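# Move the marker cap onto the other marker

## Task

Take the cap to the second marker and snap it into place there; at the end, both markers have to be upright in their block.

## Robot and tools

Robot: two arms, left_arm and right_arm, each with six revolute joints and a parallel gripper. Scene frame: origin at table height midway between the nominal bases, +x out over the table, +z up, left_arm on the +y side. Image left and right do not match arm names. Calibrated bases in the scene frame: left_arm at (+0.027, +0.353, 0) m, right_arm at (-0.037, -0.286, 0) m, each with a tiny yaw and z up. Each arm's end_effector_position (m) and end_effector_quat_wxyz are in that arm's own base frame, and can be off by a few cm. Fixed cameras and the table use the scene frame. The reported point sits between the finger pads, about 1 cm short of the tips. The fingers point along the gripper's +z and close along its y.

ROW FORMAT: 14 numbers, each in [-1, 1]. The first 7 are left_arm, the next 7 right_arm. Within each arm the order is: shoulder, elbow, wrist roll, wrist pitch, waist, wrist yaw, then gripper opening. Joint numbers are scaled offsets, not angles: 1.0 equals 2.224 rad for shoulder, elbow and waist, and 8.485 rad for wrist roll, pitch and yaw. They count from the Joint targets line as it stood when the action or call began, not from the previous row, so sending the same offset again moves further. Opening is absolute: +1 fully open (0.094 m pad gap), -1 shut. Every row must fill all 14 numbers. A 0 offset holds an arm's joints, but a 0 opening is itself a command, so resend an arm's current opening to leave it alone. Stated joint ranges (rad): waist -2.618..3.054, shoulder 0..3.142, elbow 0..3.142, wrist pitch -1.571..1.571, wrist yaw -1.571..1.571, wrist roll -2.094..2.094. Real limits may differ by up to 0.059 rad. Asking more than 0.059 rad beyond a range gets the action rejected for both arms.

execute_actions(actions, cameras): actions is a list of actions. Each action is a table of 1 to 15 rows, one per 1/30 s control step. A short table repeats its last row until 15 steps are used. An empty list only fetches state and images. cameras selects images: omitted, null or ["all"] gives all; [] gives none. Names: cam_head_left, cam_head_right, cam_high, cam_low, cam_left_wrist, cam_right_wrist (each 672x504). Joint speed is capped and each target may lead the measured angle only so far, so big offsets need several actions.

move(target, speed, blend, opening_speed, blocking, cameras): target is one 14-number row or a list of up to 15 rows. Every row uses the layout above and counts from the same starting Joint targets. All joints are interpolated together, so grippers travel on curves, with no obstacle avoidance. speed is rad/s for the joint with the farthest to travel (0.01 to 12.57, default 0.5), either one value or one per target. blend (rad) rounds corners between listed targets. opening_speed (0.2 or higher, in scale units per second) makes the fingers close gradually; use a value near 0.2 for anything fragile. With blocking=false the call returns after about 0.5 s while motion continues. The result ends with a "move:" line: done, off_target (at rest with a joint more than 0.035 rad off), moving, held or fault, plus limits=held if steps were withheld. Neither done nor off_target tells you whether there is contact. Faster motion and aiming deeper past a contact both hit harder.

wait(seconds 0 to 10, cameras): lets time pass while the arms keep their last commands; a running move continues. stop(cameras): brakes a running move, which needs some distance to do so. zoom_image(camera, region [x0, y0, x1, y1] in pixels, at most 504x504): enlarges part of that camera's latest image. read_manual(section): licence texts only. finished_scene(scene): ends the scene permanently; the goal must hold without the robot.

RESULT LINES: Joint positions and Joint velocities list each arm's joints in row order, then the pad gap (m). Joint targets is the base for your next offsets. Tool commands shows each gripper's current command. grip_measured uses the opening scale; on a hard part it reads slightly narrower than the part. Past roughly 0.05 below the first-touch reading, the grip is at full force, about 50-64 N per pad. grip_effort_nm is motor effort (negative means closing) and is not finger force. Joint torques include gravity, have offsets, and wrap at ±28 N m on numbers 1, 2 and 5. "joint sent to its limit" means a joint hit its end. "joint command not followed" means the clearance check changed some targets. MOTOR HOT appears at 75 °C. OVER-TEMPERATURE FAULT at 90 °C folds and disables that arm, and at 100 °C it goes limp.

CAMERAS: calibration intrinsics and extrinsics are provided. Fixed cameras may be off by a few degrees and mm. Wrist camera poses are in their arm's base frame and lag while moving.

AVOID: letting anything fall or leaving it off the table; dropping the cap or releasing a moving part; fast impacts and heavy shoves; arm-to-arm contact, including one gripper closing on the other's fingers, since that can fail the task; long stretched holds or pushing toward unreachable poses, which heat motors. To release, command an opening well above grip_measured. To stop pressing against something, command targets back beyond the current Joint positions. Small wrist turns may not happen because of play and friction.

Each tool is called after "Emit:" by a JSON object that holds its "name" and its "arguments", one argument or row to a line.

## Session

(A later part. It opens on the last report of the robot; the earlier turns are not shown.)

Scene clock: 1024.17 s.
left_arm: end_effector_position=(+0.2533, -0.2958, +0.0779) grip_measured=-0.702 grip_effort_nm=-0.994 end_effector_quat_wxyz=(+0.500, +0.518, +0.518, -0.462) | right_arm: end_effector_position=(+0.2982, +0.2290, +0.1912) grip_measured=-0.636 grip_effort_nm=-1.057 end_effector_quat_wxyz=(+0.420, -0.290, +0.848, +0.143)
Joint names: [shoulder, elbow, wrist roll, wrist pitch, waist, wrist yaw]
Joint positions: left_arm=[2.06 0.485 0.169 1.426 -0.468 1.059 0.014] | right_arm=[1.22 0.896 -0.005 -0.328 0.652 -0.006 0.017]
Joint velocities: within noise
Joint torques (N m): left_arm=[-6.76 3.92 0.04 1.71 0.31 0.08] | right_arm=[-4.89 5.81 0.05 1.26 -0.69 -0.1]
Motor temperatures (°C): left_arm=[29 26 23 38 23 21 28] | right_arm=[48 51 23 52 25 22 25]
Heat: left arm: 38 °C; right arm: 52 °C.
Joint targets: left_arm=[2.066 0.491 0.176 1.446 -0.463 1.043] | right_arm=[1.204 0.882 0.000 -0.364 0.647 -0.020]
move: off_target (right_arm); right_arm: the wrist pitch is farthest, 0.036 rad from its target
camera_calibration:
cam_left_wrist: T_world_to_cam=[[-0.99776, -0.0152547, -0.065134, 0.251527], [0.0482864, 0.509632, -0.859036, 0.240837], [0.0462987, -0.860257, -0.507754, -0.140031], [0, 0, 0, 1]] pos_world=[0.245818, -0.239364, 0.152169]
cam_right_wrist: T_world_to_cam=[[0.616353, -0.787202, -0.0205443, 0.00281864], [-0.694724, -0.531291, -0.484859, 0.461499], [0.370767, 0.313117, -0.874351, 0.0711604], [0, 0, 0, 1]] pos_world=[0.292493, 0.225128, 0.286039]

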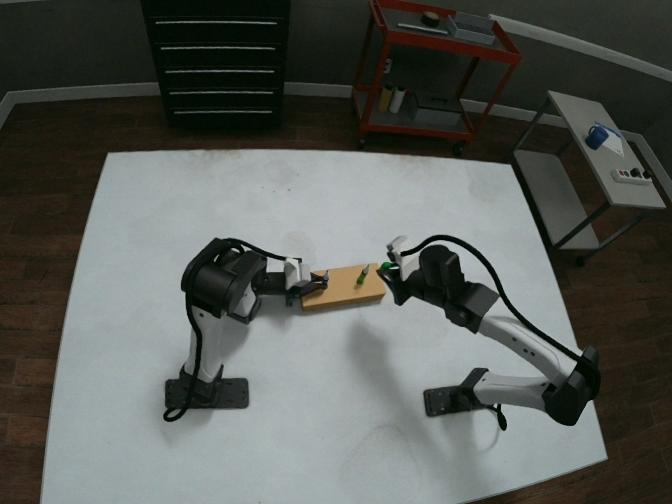

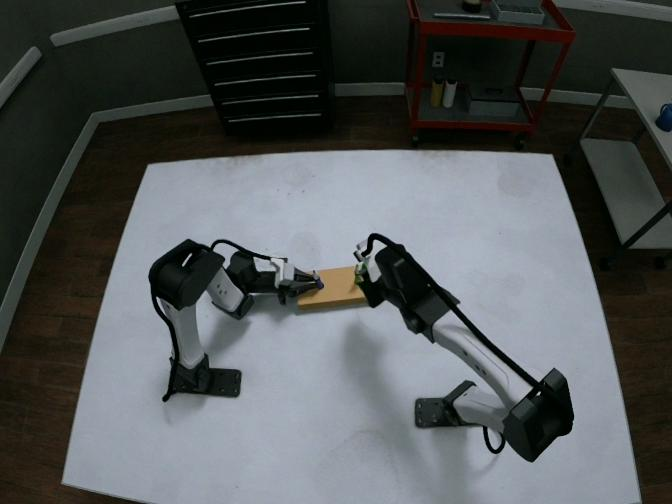

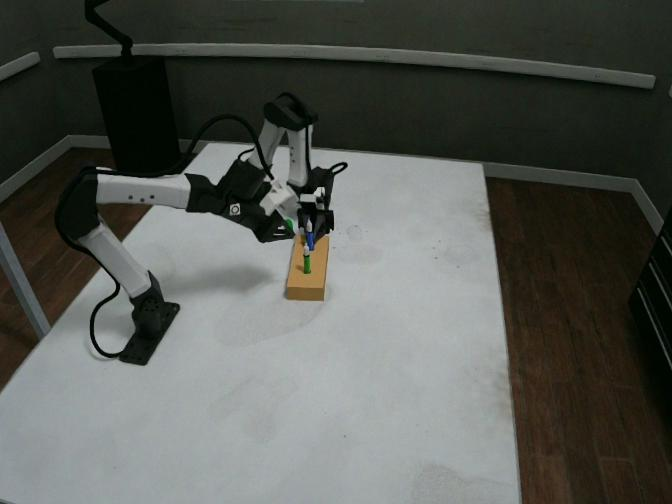

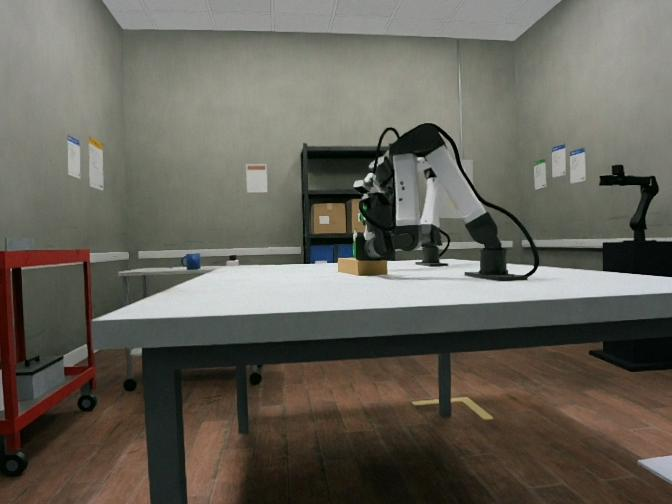

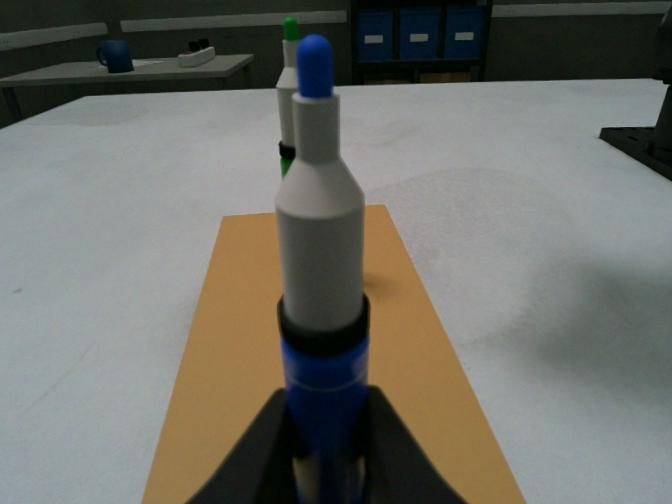

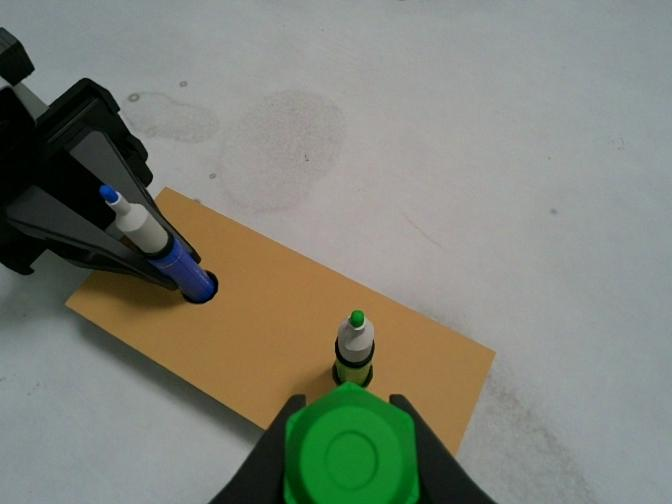

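Emit:
{"name": "zoom_image", "arguments": {
  "camera": "cam_right_wrist",
  "region": [260, 290, 460, 504]
}}

Emit:
{"name": "zoom_image", "arguments": {
  "camera": "cam_high",
  "region": [230, 170, 370, 310]
}}

Emit:
{"name": "zoom_image", "arguments": {
  "camera": "cam_low",
  "region": [320, 170, 440, 290]
}}

Scaled by 2.355 from the camera's 672x504 image, which has a finer 960x720 frame.

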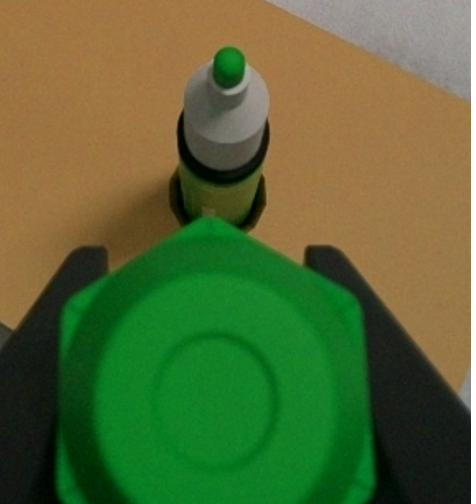

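Scaled by 3.600 from the camera's 672x504 image, which has a finer 960x720 frame.

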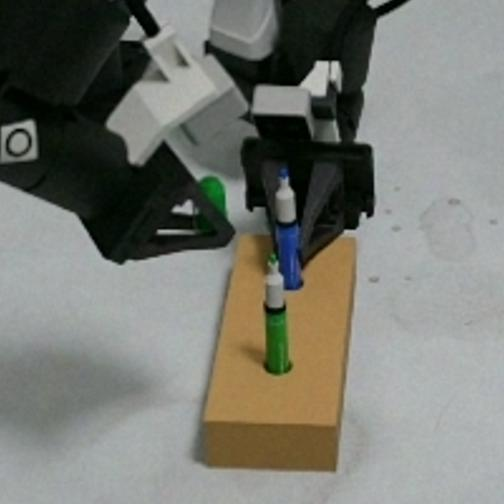

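Scaled by 4.200 from the camera's 672x504 image, which has a finer 960x720 frame.

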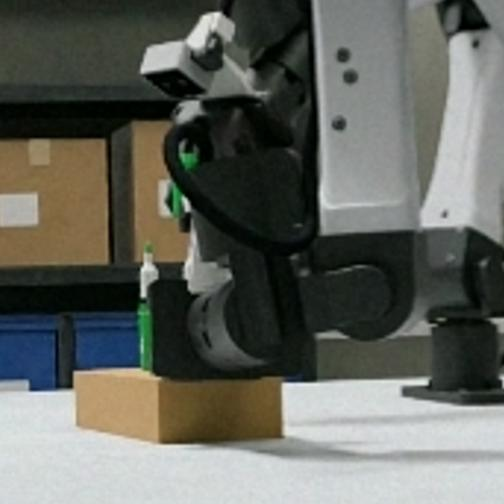

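Emit:
{"name": "move", "arguments": {
  "target": [0, 0, 0, 0, 0, 0, -0.85, 0.1192, 0.1493, 0, -0.02022, -0.0009, 0, -0.85],
  "speed": 0.3
}}

Scene clock: 1094.17 s.
left_arm: end_effector_position=(+0.2533, -0.2958, +0.0779) grip_measured=-0.702 grip_effort_nm=-0.999 end_effector_quat_wxyz=(+0.500, +0.518, +0.518, -0.462) | right_arm: end_effector_position=(+0.3319, +0.2547, +0.1953) grip_measured=-0.636 grip_effort_nm=-1.053 end_effector_quat_wxyz=(+0.366, -0.298, +0.872, +0.126)
Joint names: [shoulder, elbow, wrist roll, wrist pitch, waist, wrist yaw]
Joint positions: left_arm=[2.06 0.485 0.169 1.426 -0.468 1.059 0.014] | right_arm=[1.459 1.185 -0.005 -0.502 0.652 -0.006 0.017]
Joint velocities: within noise
Joint torques (N m): left_arm=[-6.64 3.92 0.03 1.71 0.24 0.07] | right_arm=[-4.66 9.09 0.06 1.15 -0.96 -0.12]
Motor temperatures (°C): left_arm=[35 27 23 39 23 21 28] | right_arm=[40 46 23 47 25 22 25]
Heat: left arm: 39 °C; right arm: 47 °C.
Joint targets: left_arm=[2.066 0.491 0.176 1.446 -0.463 1.043] | right_arm=[1.469 1.214 0.000 -0.536 0.645 -0.020]
move: done
camera_calibration:
cam_left_wrist: T_world_to_cam=[[-0.99776, -0.0152547, -0.065134, 0.251527], [0.0482864, 0.509632, -0.859036, 0.240837], [0.0462987, -0.860257, -0.507754, -0.140031], [0, 0, 0, 1]] pos_world=[0.245818, -0.239364, 0.152169]
cam_right_wrist: T_world_to_cam=[[0.614261, -0.788801, -0.0218245, 0.00371142], [-0.736859, -0.563477, -0.37354, 0.500952], [0.282351, 0.245532, -0.927357, 0.11125], [0, 0, 0, 1]] pos_world=[0.33544, 0.257887, 0.290375]

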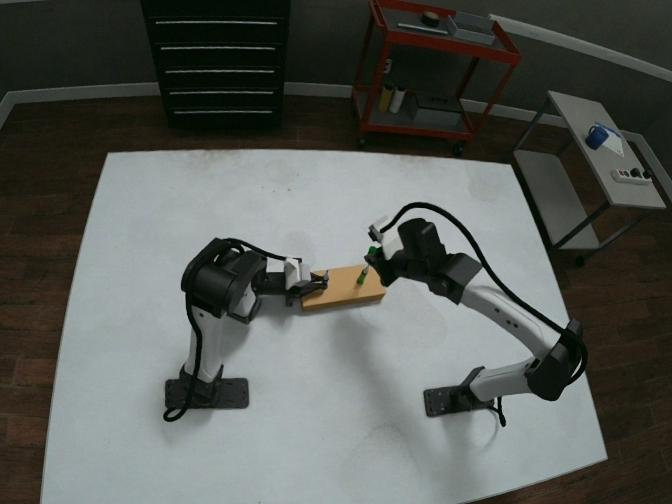

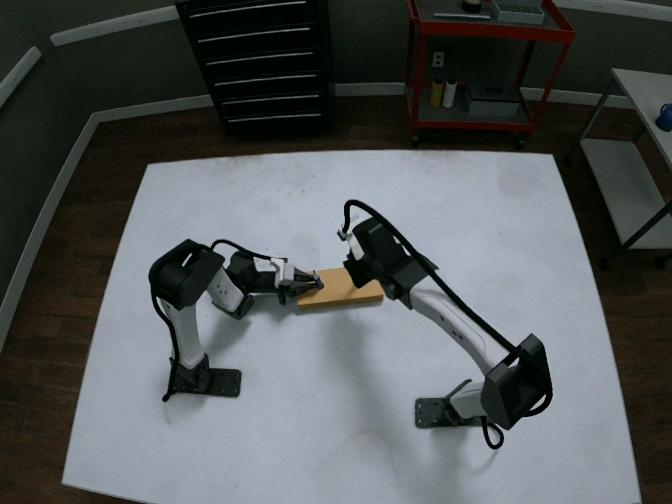

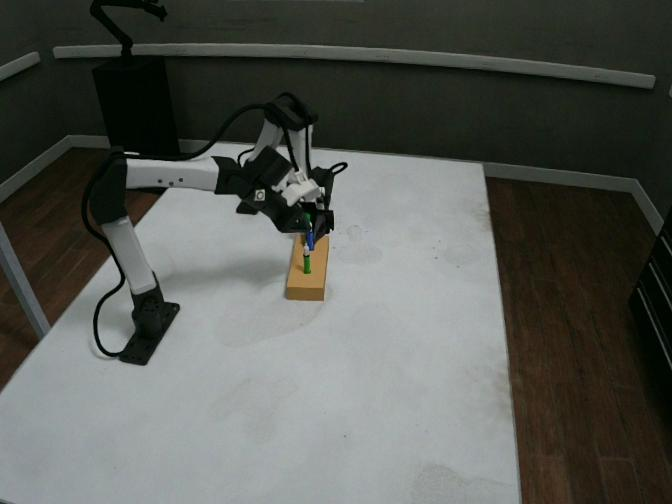

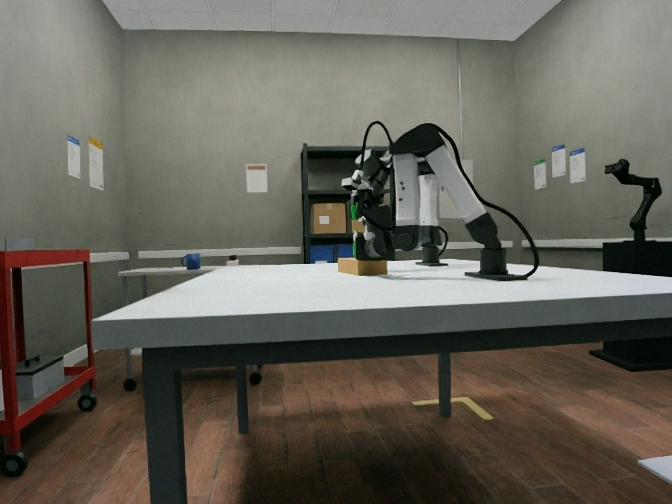

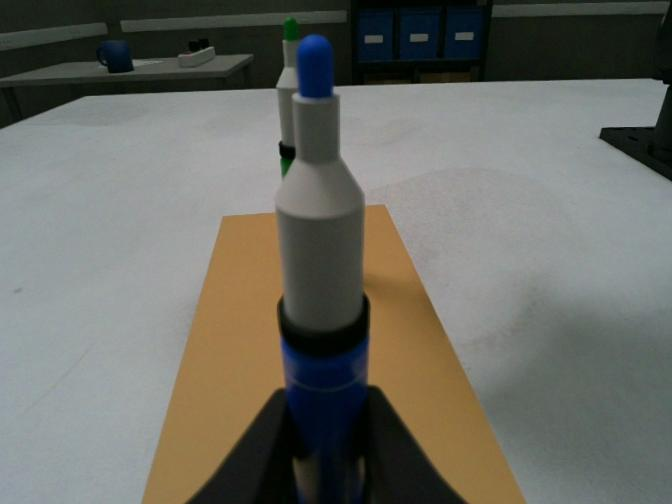

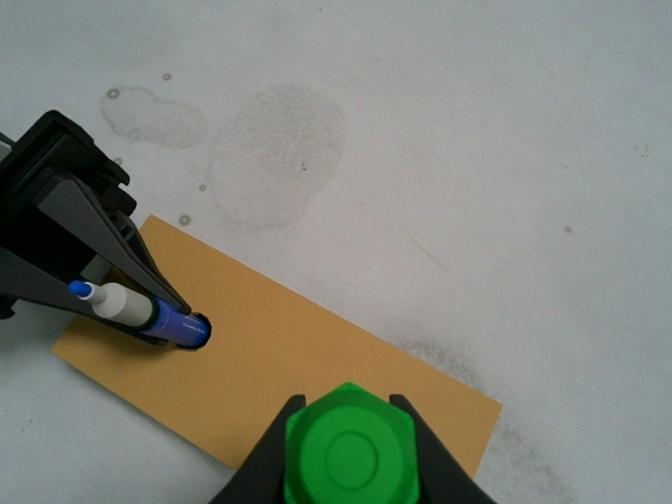

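Emit:
{"name": "zoom_image", "arguments": {
  "camera": "cam_high",
  "region": [270, 180, 350, 300]
}}

Emit:
{"name": "zoom_image", "arguments": {
  "camera": "cam_low",
  "region": [325, 180, 405, 290]
}}

Emit:
{"name": "zoom_image", "arguments": {
  "camera": "cam_head_left",
  "region": [300, 200, 420, 320]
}}

Emit:
{"name": "zoom_image", "arguments": {
  "camera": "cam_head_right",
  "region": [290, 200, 410, 320]
}}

Scaled by 4.200 from the camera's 672x504 image, which has a finer 960x720 frame.

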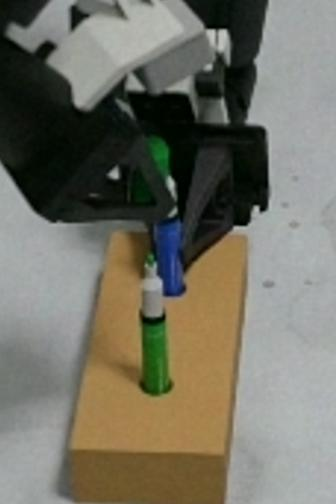

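Scaled by 4.582 from the camera's 672x504 image, which has a finer 960x720 frame.

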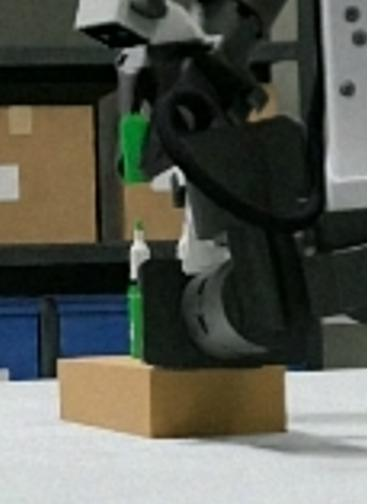

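Scaled by 4.200 from the camera's 672x504 image, which has a finer 960x720 frame.

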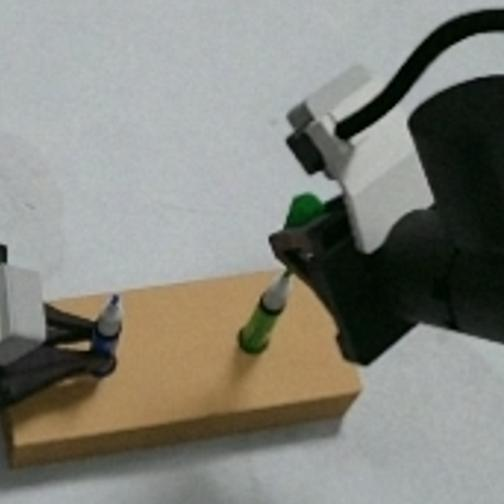

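Scaled by 4.200 from the camera's 672x504 image, which has a finer 960x720 frame.

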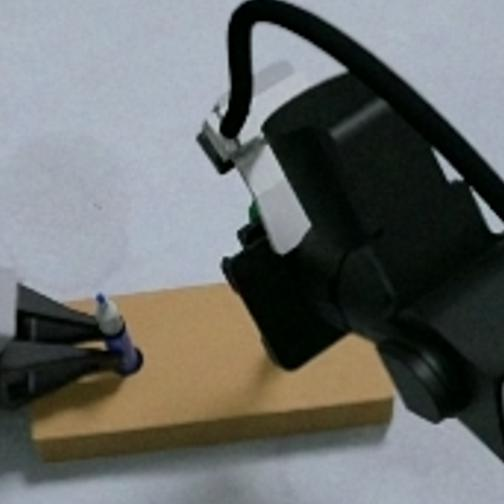

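Emit:
{"name": "zoom_image", "arguments": {
  "camera": "cam_low",
  "region": [340, 195, 380, 275]
}}

Emit:
{"name": "zoom_image", "arguments": {
  "camera": "cam_high",
  "region": [285, 200, 335, 285]
}}

Emit:
{"name": "zoom_image", "arguments": {
  "camera": "cam_head_left",
  "region": [345, 235, 395, 295]
}}

Scaled by 6.300 from the camera's 672x504 image, which has a finer 960x720 frame.

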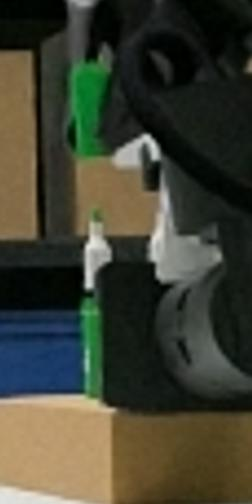

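Scaled by 5.929 from the camera's 672x504 image, which has a finer 960x720 frame.

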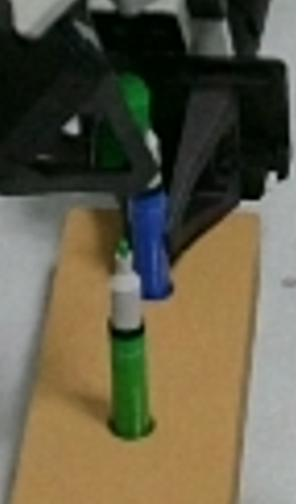

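Scaled by 8.400 from the camera's 672x504 image, which has a finer 960x720 frame.

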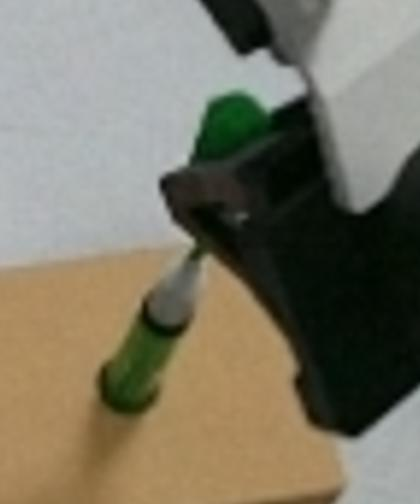

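Emit:
{"name": "zoom_image", "arguments": {
  "camera": "cam_right_wrist",
  "region": [270, 374, 430, 504]
}}

Emit:
{"name": "zoom_image", "arguments": {
  "camera": "cam_high",
  "region": [290, 205, 322, 245]
}}

Scaled by 3.150 from the camera's 672x504 image, which has a finer 960x720 frame.

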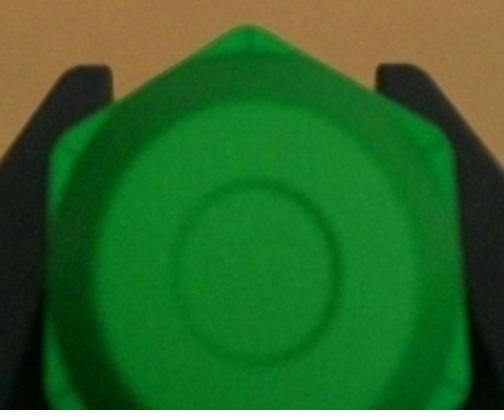

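Scaled by 12.600 from the camera's 672x504 image, which has a finer 960x720 frame.

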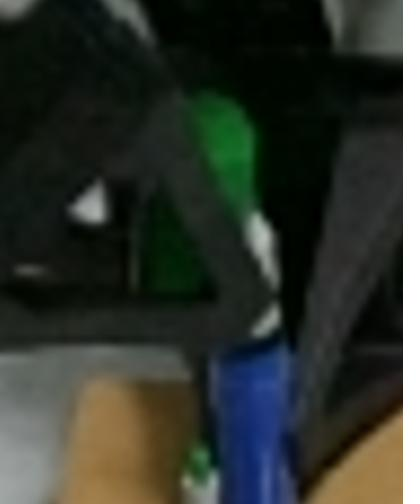

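Emit:
{"name": "move", "arguments": {
  "target": [0, 0, 0, 0, 0, 0, -0.85, -0.0076, -0.0472, 0, 0.01709, -0.0031, 0, -0.85],
  "speed": 0.15
}}

Emit:
{"name": "zoom_image", "arguments": {
  "camera": "cam_low",
  "region": [340, 195, 380, 275]
}}

Emit:
{"name": "zoom_image", "arguments": {
  "camera": "cam_high",
  "region": [285, 205, 325, 275]
}}

Emit:
{"name": "zoom_image", "arguments": {
  "camera": "cam_head_left",
  "region": [345, 235, 395, 295]
}}

Emit:
{"name": "zoom_image", "arguments": {
  "camera": "cam_left_wrist",
  "region": [220, 0, 400, 220]
}}

Scene clock: 1206.50 s.
left_arm: end_effector_position=(+0.2533, -0.2958, +0.0779) grip_measured=-0.702 grip_effort_nm=-0.994 end_effector_quat_wxyz=(+0.500, +0.518, +0.518, -0.462) | right_arm: end_effector_position=(+0.3334, +0.2516, +0.1802) grip_measured=-0.636 grip_effort_nm=-1.057 end_effector_quat_wxyz=(+0.368, -0.295, +0.873, +0.124)
Joint names: [shoulder, elbow, wrist roll, wrist pitch, waist, wrist yaw]
Joint positions: left_arm=[2.06 0.485 0.169 1.426 -0.468 1.059 0.014] | right_arm=[1.459 1.124 -0.005 -0.439 0.644 -0.006 0.017]
Joint velocities: within noise
Joint torques (N m): left_arm=[-6.71 3.9 0.01 1.71 0.39 0.05] | right_arm=[-6 5.56 0.05 1.95 -0.73 -0.11]
Motor temperatures (°C): left_arm=[37 27 23 39 23 21 28] | right_arm=[37 46 23 42 25 22 26]
Heat: left arm: 39 °C; right arm: 46 °C.
Joint targets: left_arm=[2.066 0.491 0.176 1.446 -0.463 1.043] | right_arm=[1.452 1.109 0.000 -0.391 0.638 -0.020]
move: off_target (right_arm); right_arm: the wrist pitch is farthest, 0.048 rad from its target
camera_calibration:
cam_left_wrist: T_world_to_cam=[[-0.99776, -0.0152547, -0.065134, 0.251527], [0.0482864, 0.509632, -0.859036, 0.240837], [0.0462987, -0.860257, -0.507754, -0.140031], [0, 0, 0, 1]] pos_world=[0.245818, -0.239364, 0.152169]
cam_right_wrist: T_world_to_cam=[[0.607979, -0.793652, -0.021858, 0.003361], [-0.740793, -0.557151, -0.375244, 0.494719], [0.285635, 0.244333, -0.926668, 0.0966478], [0, 0, 0, 1]] pos_world=[0.336835, 0.254686, 0.275274]

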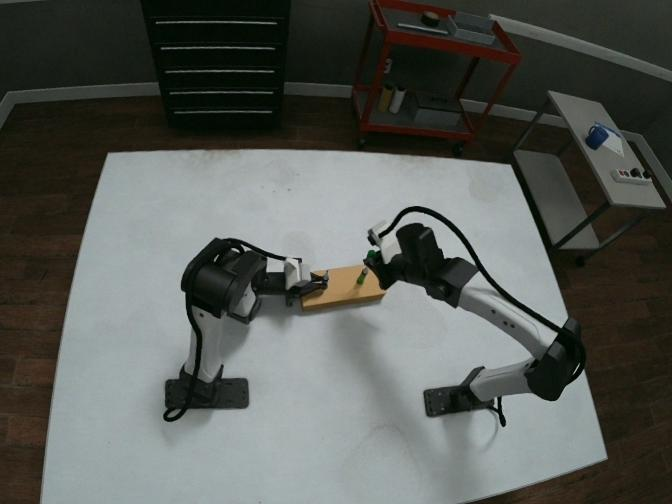

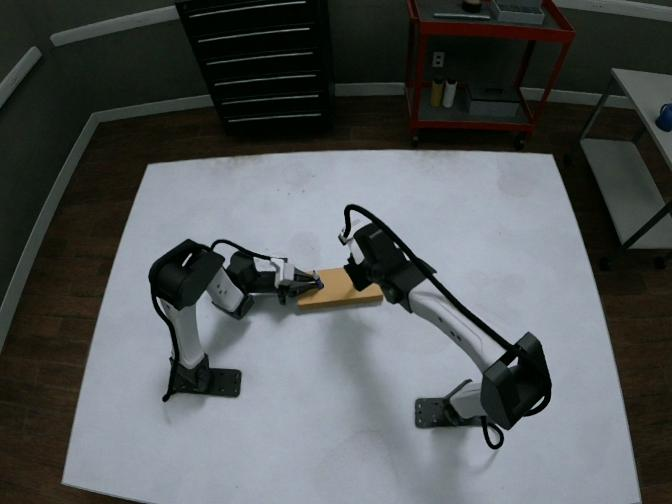

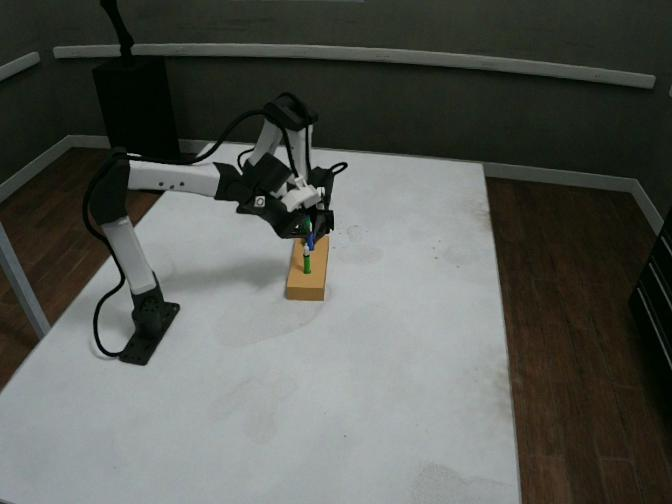

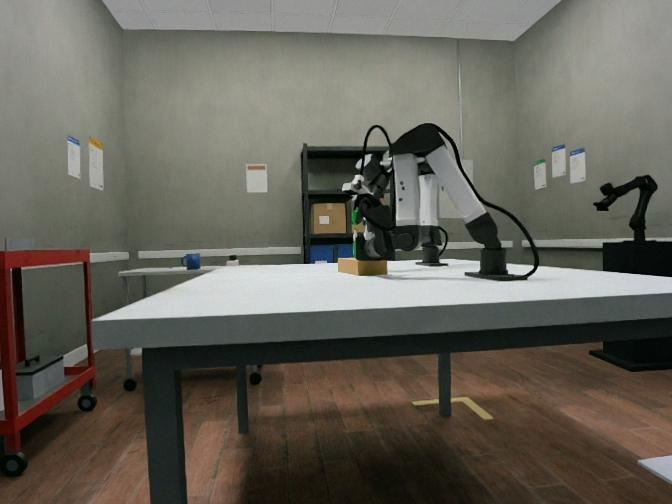

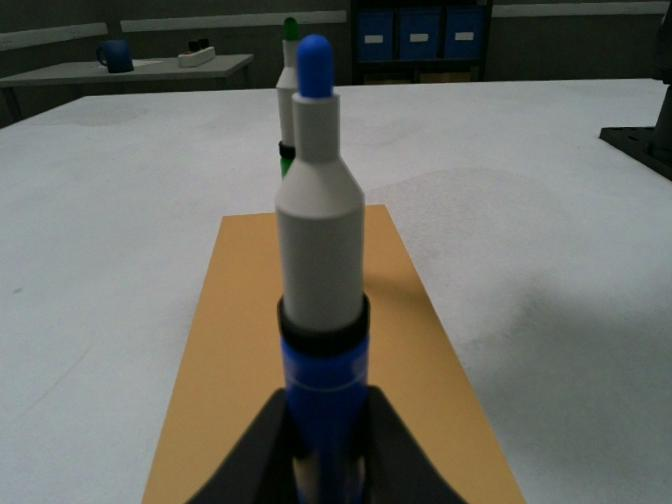

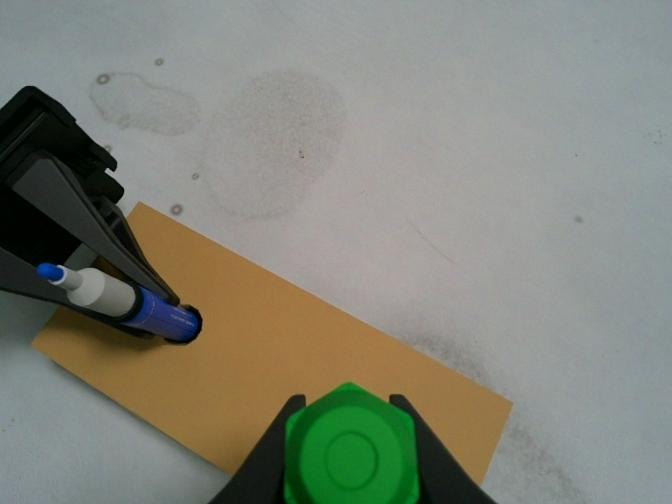

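Scaled by 6.300 from the camera's 672x504 image, which has a finer 960x720 frame.

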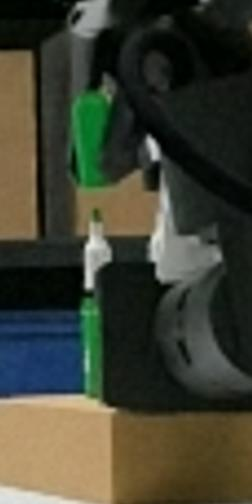

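Scaled by 7.200 from the camera's 672x504 image, which has a finer 960x720 frame.

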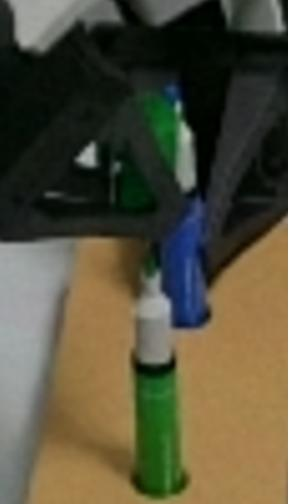

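Scaled by 8.400 from the camera's 672x504 image, which has a finer 960x720 frame.

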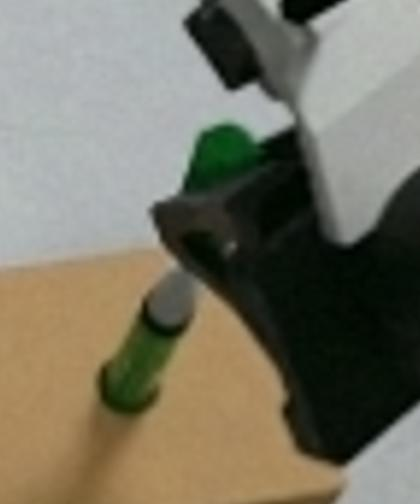

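Scaled by 2.291 from the camera's 672x504 image, which has a finer 960x720 frame.

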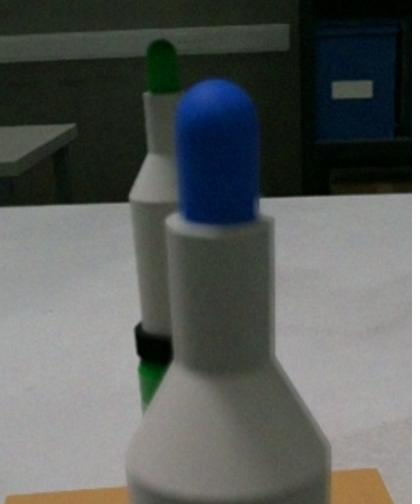

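Emit:
{"name": "move", "arguments": {
  "target": [0, 0, 0, 0, 0, 0, -0.85, -0.0024, -0.0162, 0, 0.00354, -0.0013, 0, -0.85],
  "speed": 0.1,
  "cameras": ["cam_left_wrist", "cam_right_wrist", "cam_head_left", "cam_high", "cam_low"]
}}

Emit:
{"name": "zoom_image", "arguments": {
  "camera": "cam_left_wrist",
  "region": [220, 0, 400, 220]
}}

Emit:
{"name": "zoom_image", "arguments": {
  "camera": "cam_low",
  "region": [340, 195, 380, 275]
}}

Emit:
{"name": "zoom_image", "arguments": {
  "camera": "cam_high",
  "region": [285, 205, 325, 275]
}}

Scene clock: 1229.50 s.
left_arm: end_effector_position=(+0.2533, -0.2958, +0.0779) grip_measured=-0.702 grip_effort_nm=-0.994 end_effector_quat_wxyz=(+0.500, +0.518, +0.518, -0.462) | right_arm: end_effector_position=(+0.3326, +0.2495, +0.1704) grip_measured=-0.636 grip_effort_nm=-1.057 end_effector_quat_wxyz=(+0.366, -0.294, +0.875, +0.123)
Joint names: [shoulder, elbow, wrist roll, wrist pitch, waist, wrist yaw]
Joint positions: left_arm=[2.06 0.485 0.169 1.426 -0.468 1.059 0.014] | right_arm=[1.459 1.089 -0.005 -0.408 0.641 -0.006 0.017]
Joint velocities: within noise
Joint torques (N m): left_arm=[-6.76 3.82 0.03 1.71 0.2 0.09] | right_arm=[-6.45 5.52 0.05 1.98 -0.77 -0.12]
Motor temperatures (°C): left_arm=[37 27 23 39 23 21 28] | right_arm=[38 44 23 45 25 22 26]
Heat: left arm: 39 °C; right arm: 45 °C.
Joint targets: left_arm=[2.066 0.491 0.176 1.446 -0.463 1.043] | right_arm=[1.447 1.073 0.000 -0.361 0.635 -0.020]
move: off_target (right_arm); right_arm: the wrist pitch is farthest, 0.047 rad from its target
camera_calibration:
cam_left_wrist: T_world_to_cam=[[-0.99776, -0.0152547, -0.065134, 0.251527], [0.0482864, 0.509632, -0.859036, 0.240837], [0.0462987, -0.860257, -0.507754, -0.140031], [0, 0, 0, 1]] pos_world=[0.245818, -0.239364, 0.152169]
cam_right_wrist: T_world_to_cam=[[0.605416, -0.795609, -0.0218594, 0.003238], [-0.744058, -0.556011, -0.370446, 0.489182], [0.282576, 0.240539, -0.928597, 0.0905554], [0, 0, 0, 1]] pos_world=[0.33643, 0.252784, 0.265376]
Images, in order (width x height): cam_head_left 672x504, cam_high 672x504, cam_low 672x504, cam_left_wrist 672x504, cam_right_wrist 672x504.

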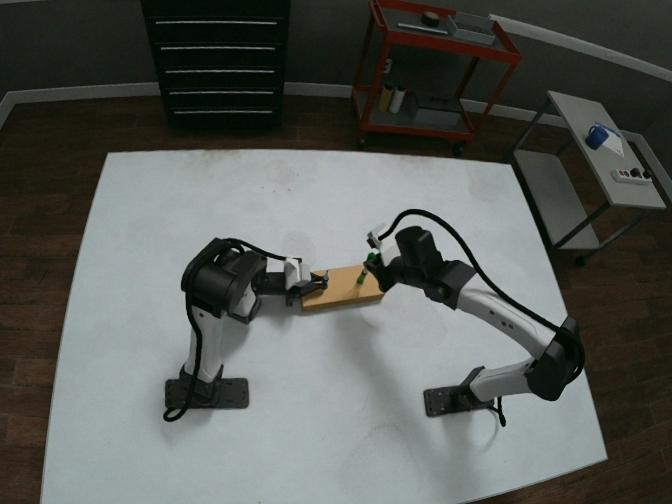

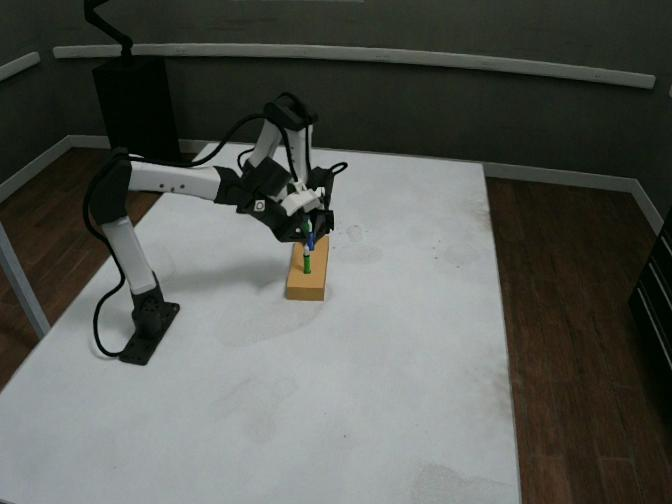

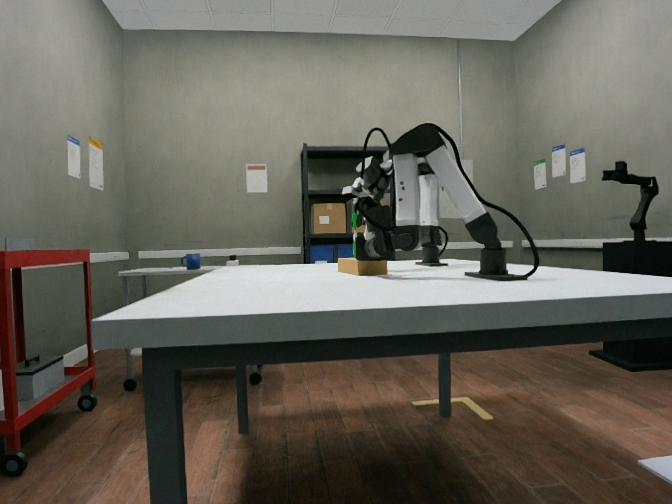

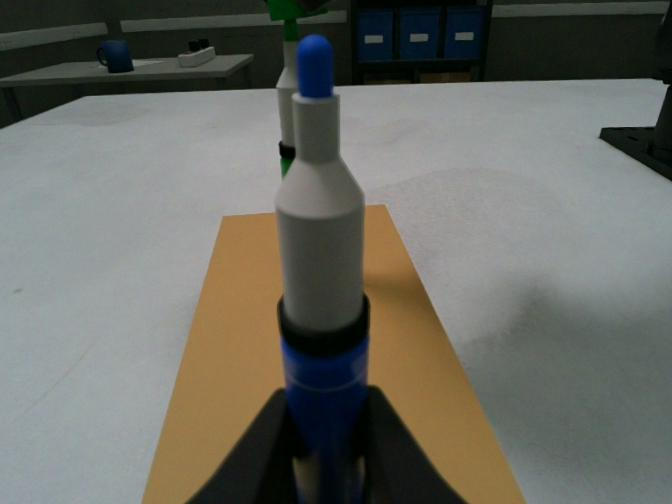

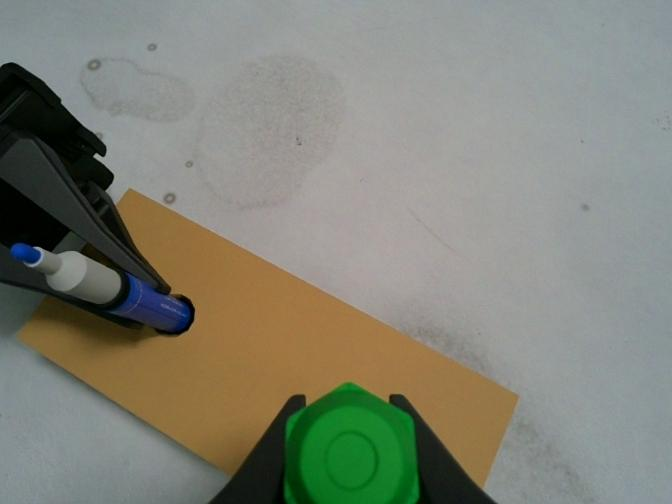

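Scaled by 2.291 from the camera's 672x504 image, which has a finer 960x720 frame.

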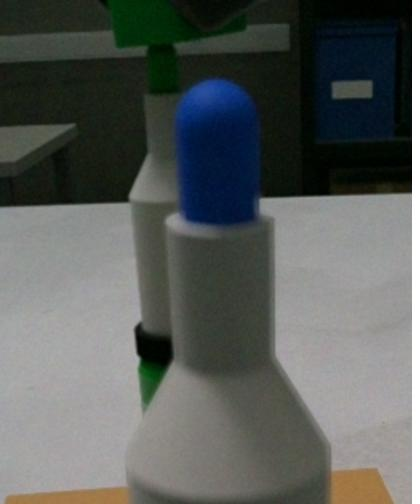

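Scaled by 6.300 from the camera's 672x504 image, which has a finer 960x720 frame.

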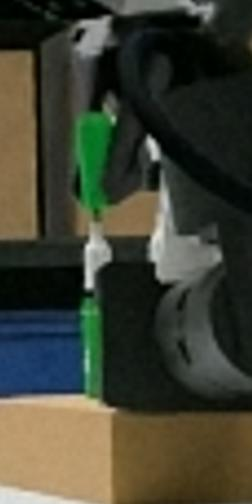

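Scaled by 7.200 from the camera's 672x504 image, which has a finer 960x720 frame.

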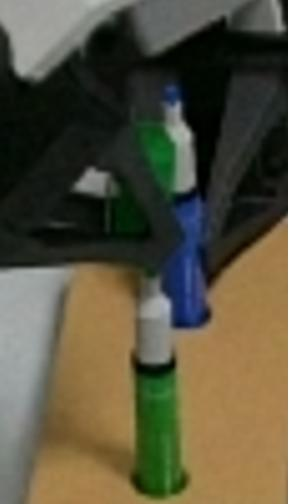

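Emit:
{"name": "zoom_image", "arguments": {
  "camera": "cam_left_wrist",
  "region": [250, 0, 350, 75]
}}

Scaled by 5.040 from the camera's 672x504 image, which has a finer 960x720 frame.

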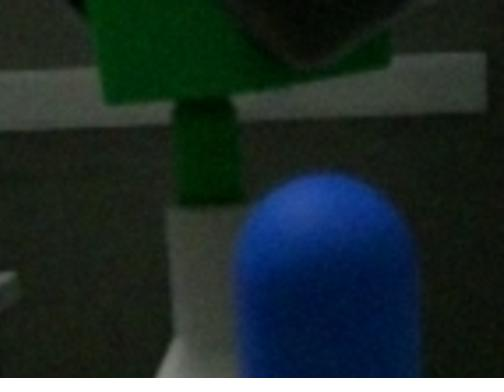

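Emit:
{"name": "move", "arguments": {
  "target": [0, 0, 0, 0, 0, 0, -0.85, -0.0180, -0.0369, 0, 0.01414, 0, 0, -0.85],
  "speed": 0.1,
  "cameras": ["cam_left_wrist", "cam_right_wrist", "cam_high", "cam_low", "cam_head_left"]
}}

Emit:
{"name": "zoom_image", "arguments": {
  "camera": "cam_left_wrist",
  "region": [250, 0, 350, 75]
}}

Emit:
{"name": "zoom_image", "arguments": {
  "camera": "cam_low",
  "region": [340, 195, 380, 275]
}}

Emit:
{"name": "zoom_image", "arguments": {
  "camera": "cam_head_left",
  "region": [345, 235, 395, 295]
}}

Scene clock: 1292.23 s.
left_arm: end_effector_position=(+0.2533, -0.2958, +0.0779) grip_measured=-0.702 grip_effort_nm=-0.994 end_effector_quat_wxyz=(+0.500, +0.518, +0.518, -0.462) | right_arm: end_effector_position=(+0.3334, +0.2500, +0.1701) grip_measured=-0.636 grip_effort_nm=-1.053 end_effector_quat_wxyz=(+0.396, -0.289, +0.861, +0.133)
Joint names: [shoulder, elbow, wrist roll, wrist pitch, waist, wrist yaw]
Joint positions: left_arm=[2.06 0.485 0.169 1.426 -0.468 1.059 0.014] | right_arm=[1.425 1.007 -0.005 -0.29 0.641 -0.006 0.017]
Joint velocities: within noise
Joint torques (N m): left_arm=[-6.71 3.75 0.02 1.75 0.29 0.04] | right_arm=[-6.6 5.46 0.06 2.04 -0.72 -0.11]
Motor temperatures (°C): left_arm=[37 26 23 39 23 21 28] | right_arm=[40 41 23 47 25 22 26]
Heat: left arm: 39 °C; right arm: 47 °C.
Joint targets: left_arm=[2.066 0.491 0.176 1.446 -0.463 1.043] | right_arm=[1.407 0.991 0.000 -0.241 0.635 -0.020]
move: off_target (right_arm); right_arm: the wrist pitch is farthest, 0.049 rad from its target
camera_calibration:
cam_left_wrist: T_world_to_cam=[[-0.99776, -0.0152547, -0.065134, 0.251527], [0.0482864, 0.509632, -0.859036, 0.240837], [0.0462987, -0.860257, -0.507754, -0.140031], [0, 0, 0, 1]] pos_world=[0.245818, -0.239364, 0.152169]
cam_right_wrist: T_world_to_cam=[[0.606652, -0.794685, -0.0211714, 0.00249194], [-0.721307, -0.539049, -0.434906, 0.489176], [0.334201, 0.279107, -0.900227, 0.0582699], [0, 0, 0, 1]] pos_world=[0.331861, 0.249407, 0.265254]
Images, in order (width x height): cam_head_left 672x504, cam_high 672x504, cam_low 672x504, cam_left_wrist 672x504, cam_right_wrist 672x504.

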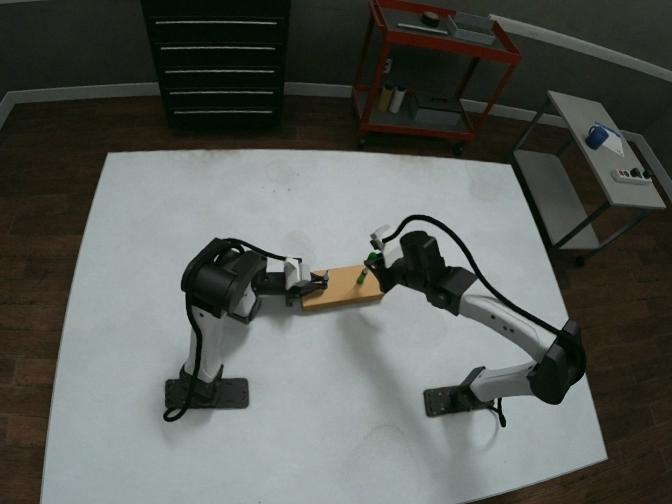

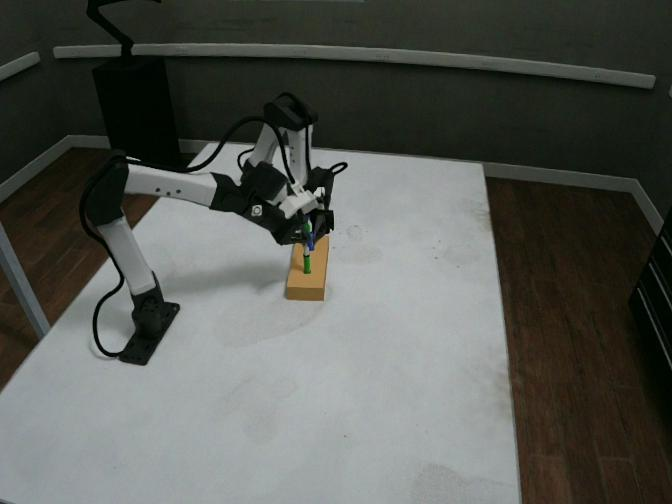

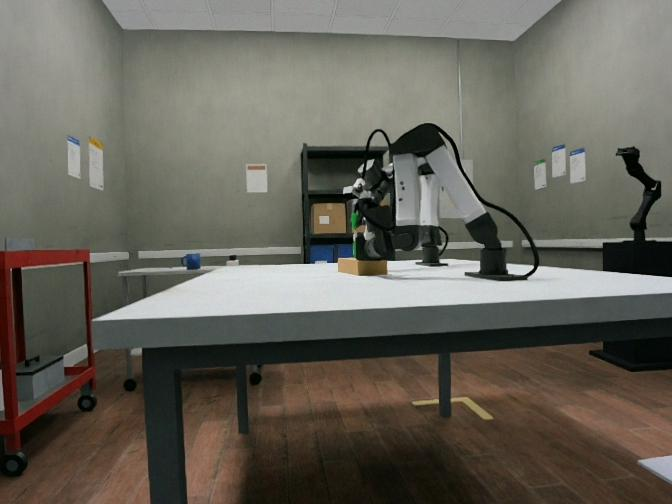

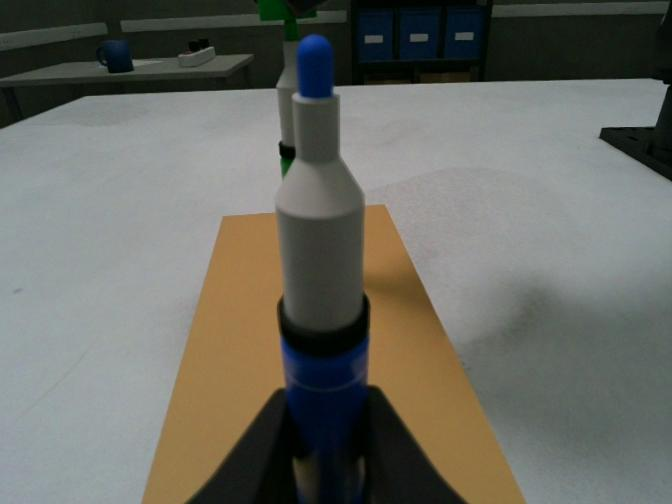

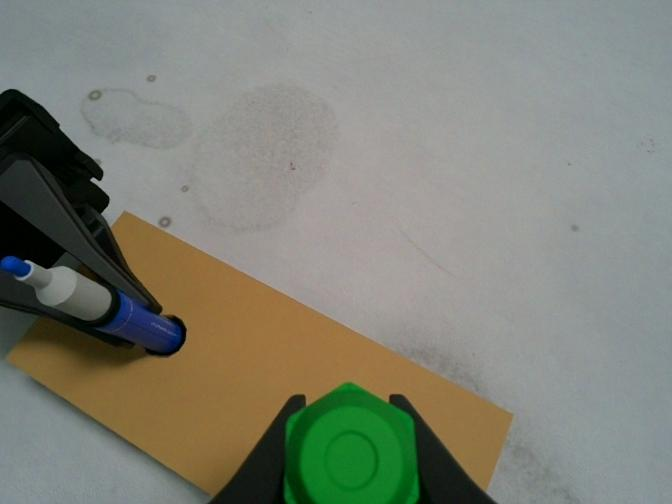

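Scaled by 5.040 from the camera's 672x504 image, which has a finer 960x720 frame.

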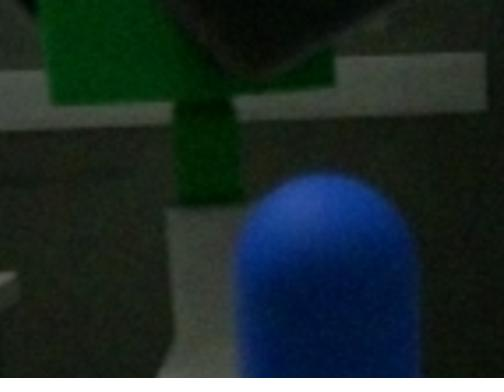

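Scaled by 6.300 from the camera's 672x504 image, which has a finer 960x720 frame.

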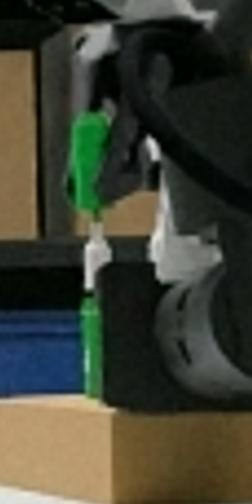

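Scaled by 8.400 from the camera's 672x504 image, which has a finer 960x720 frame.

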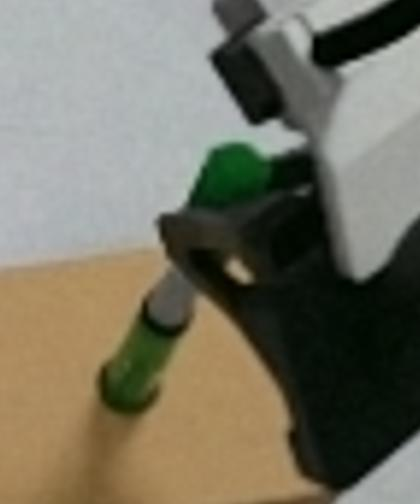

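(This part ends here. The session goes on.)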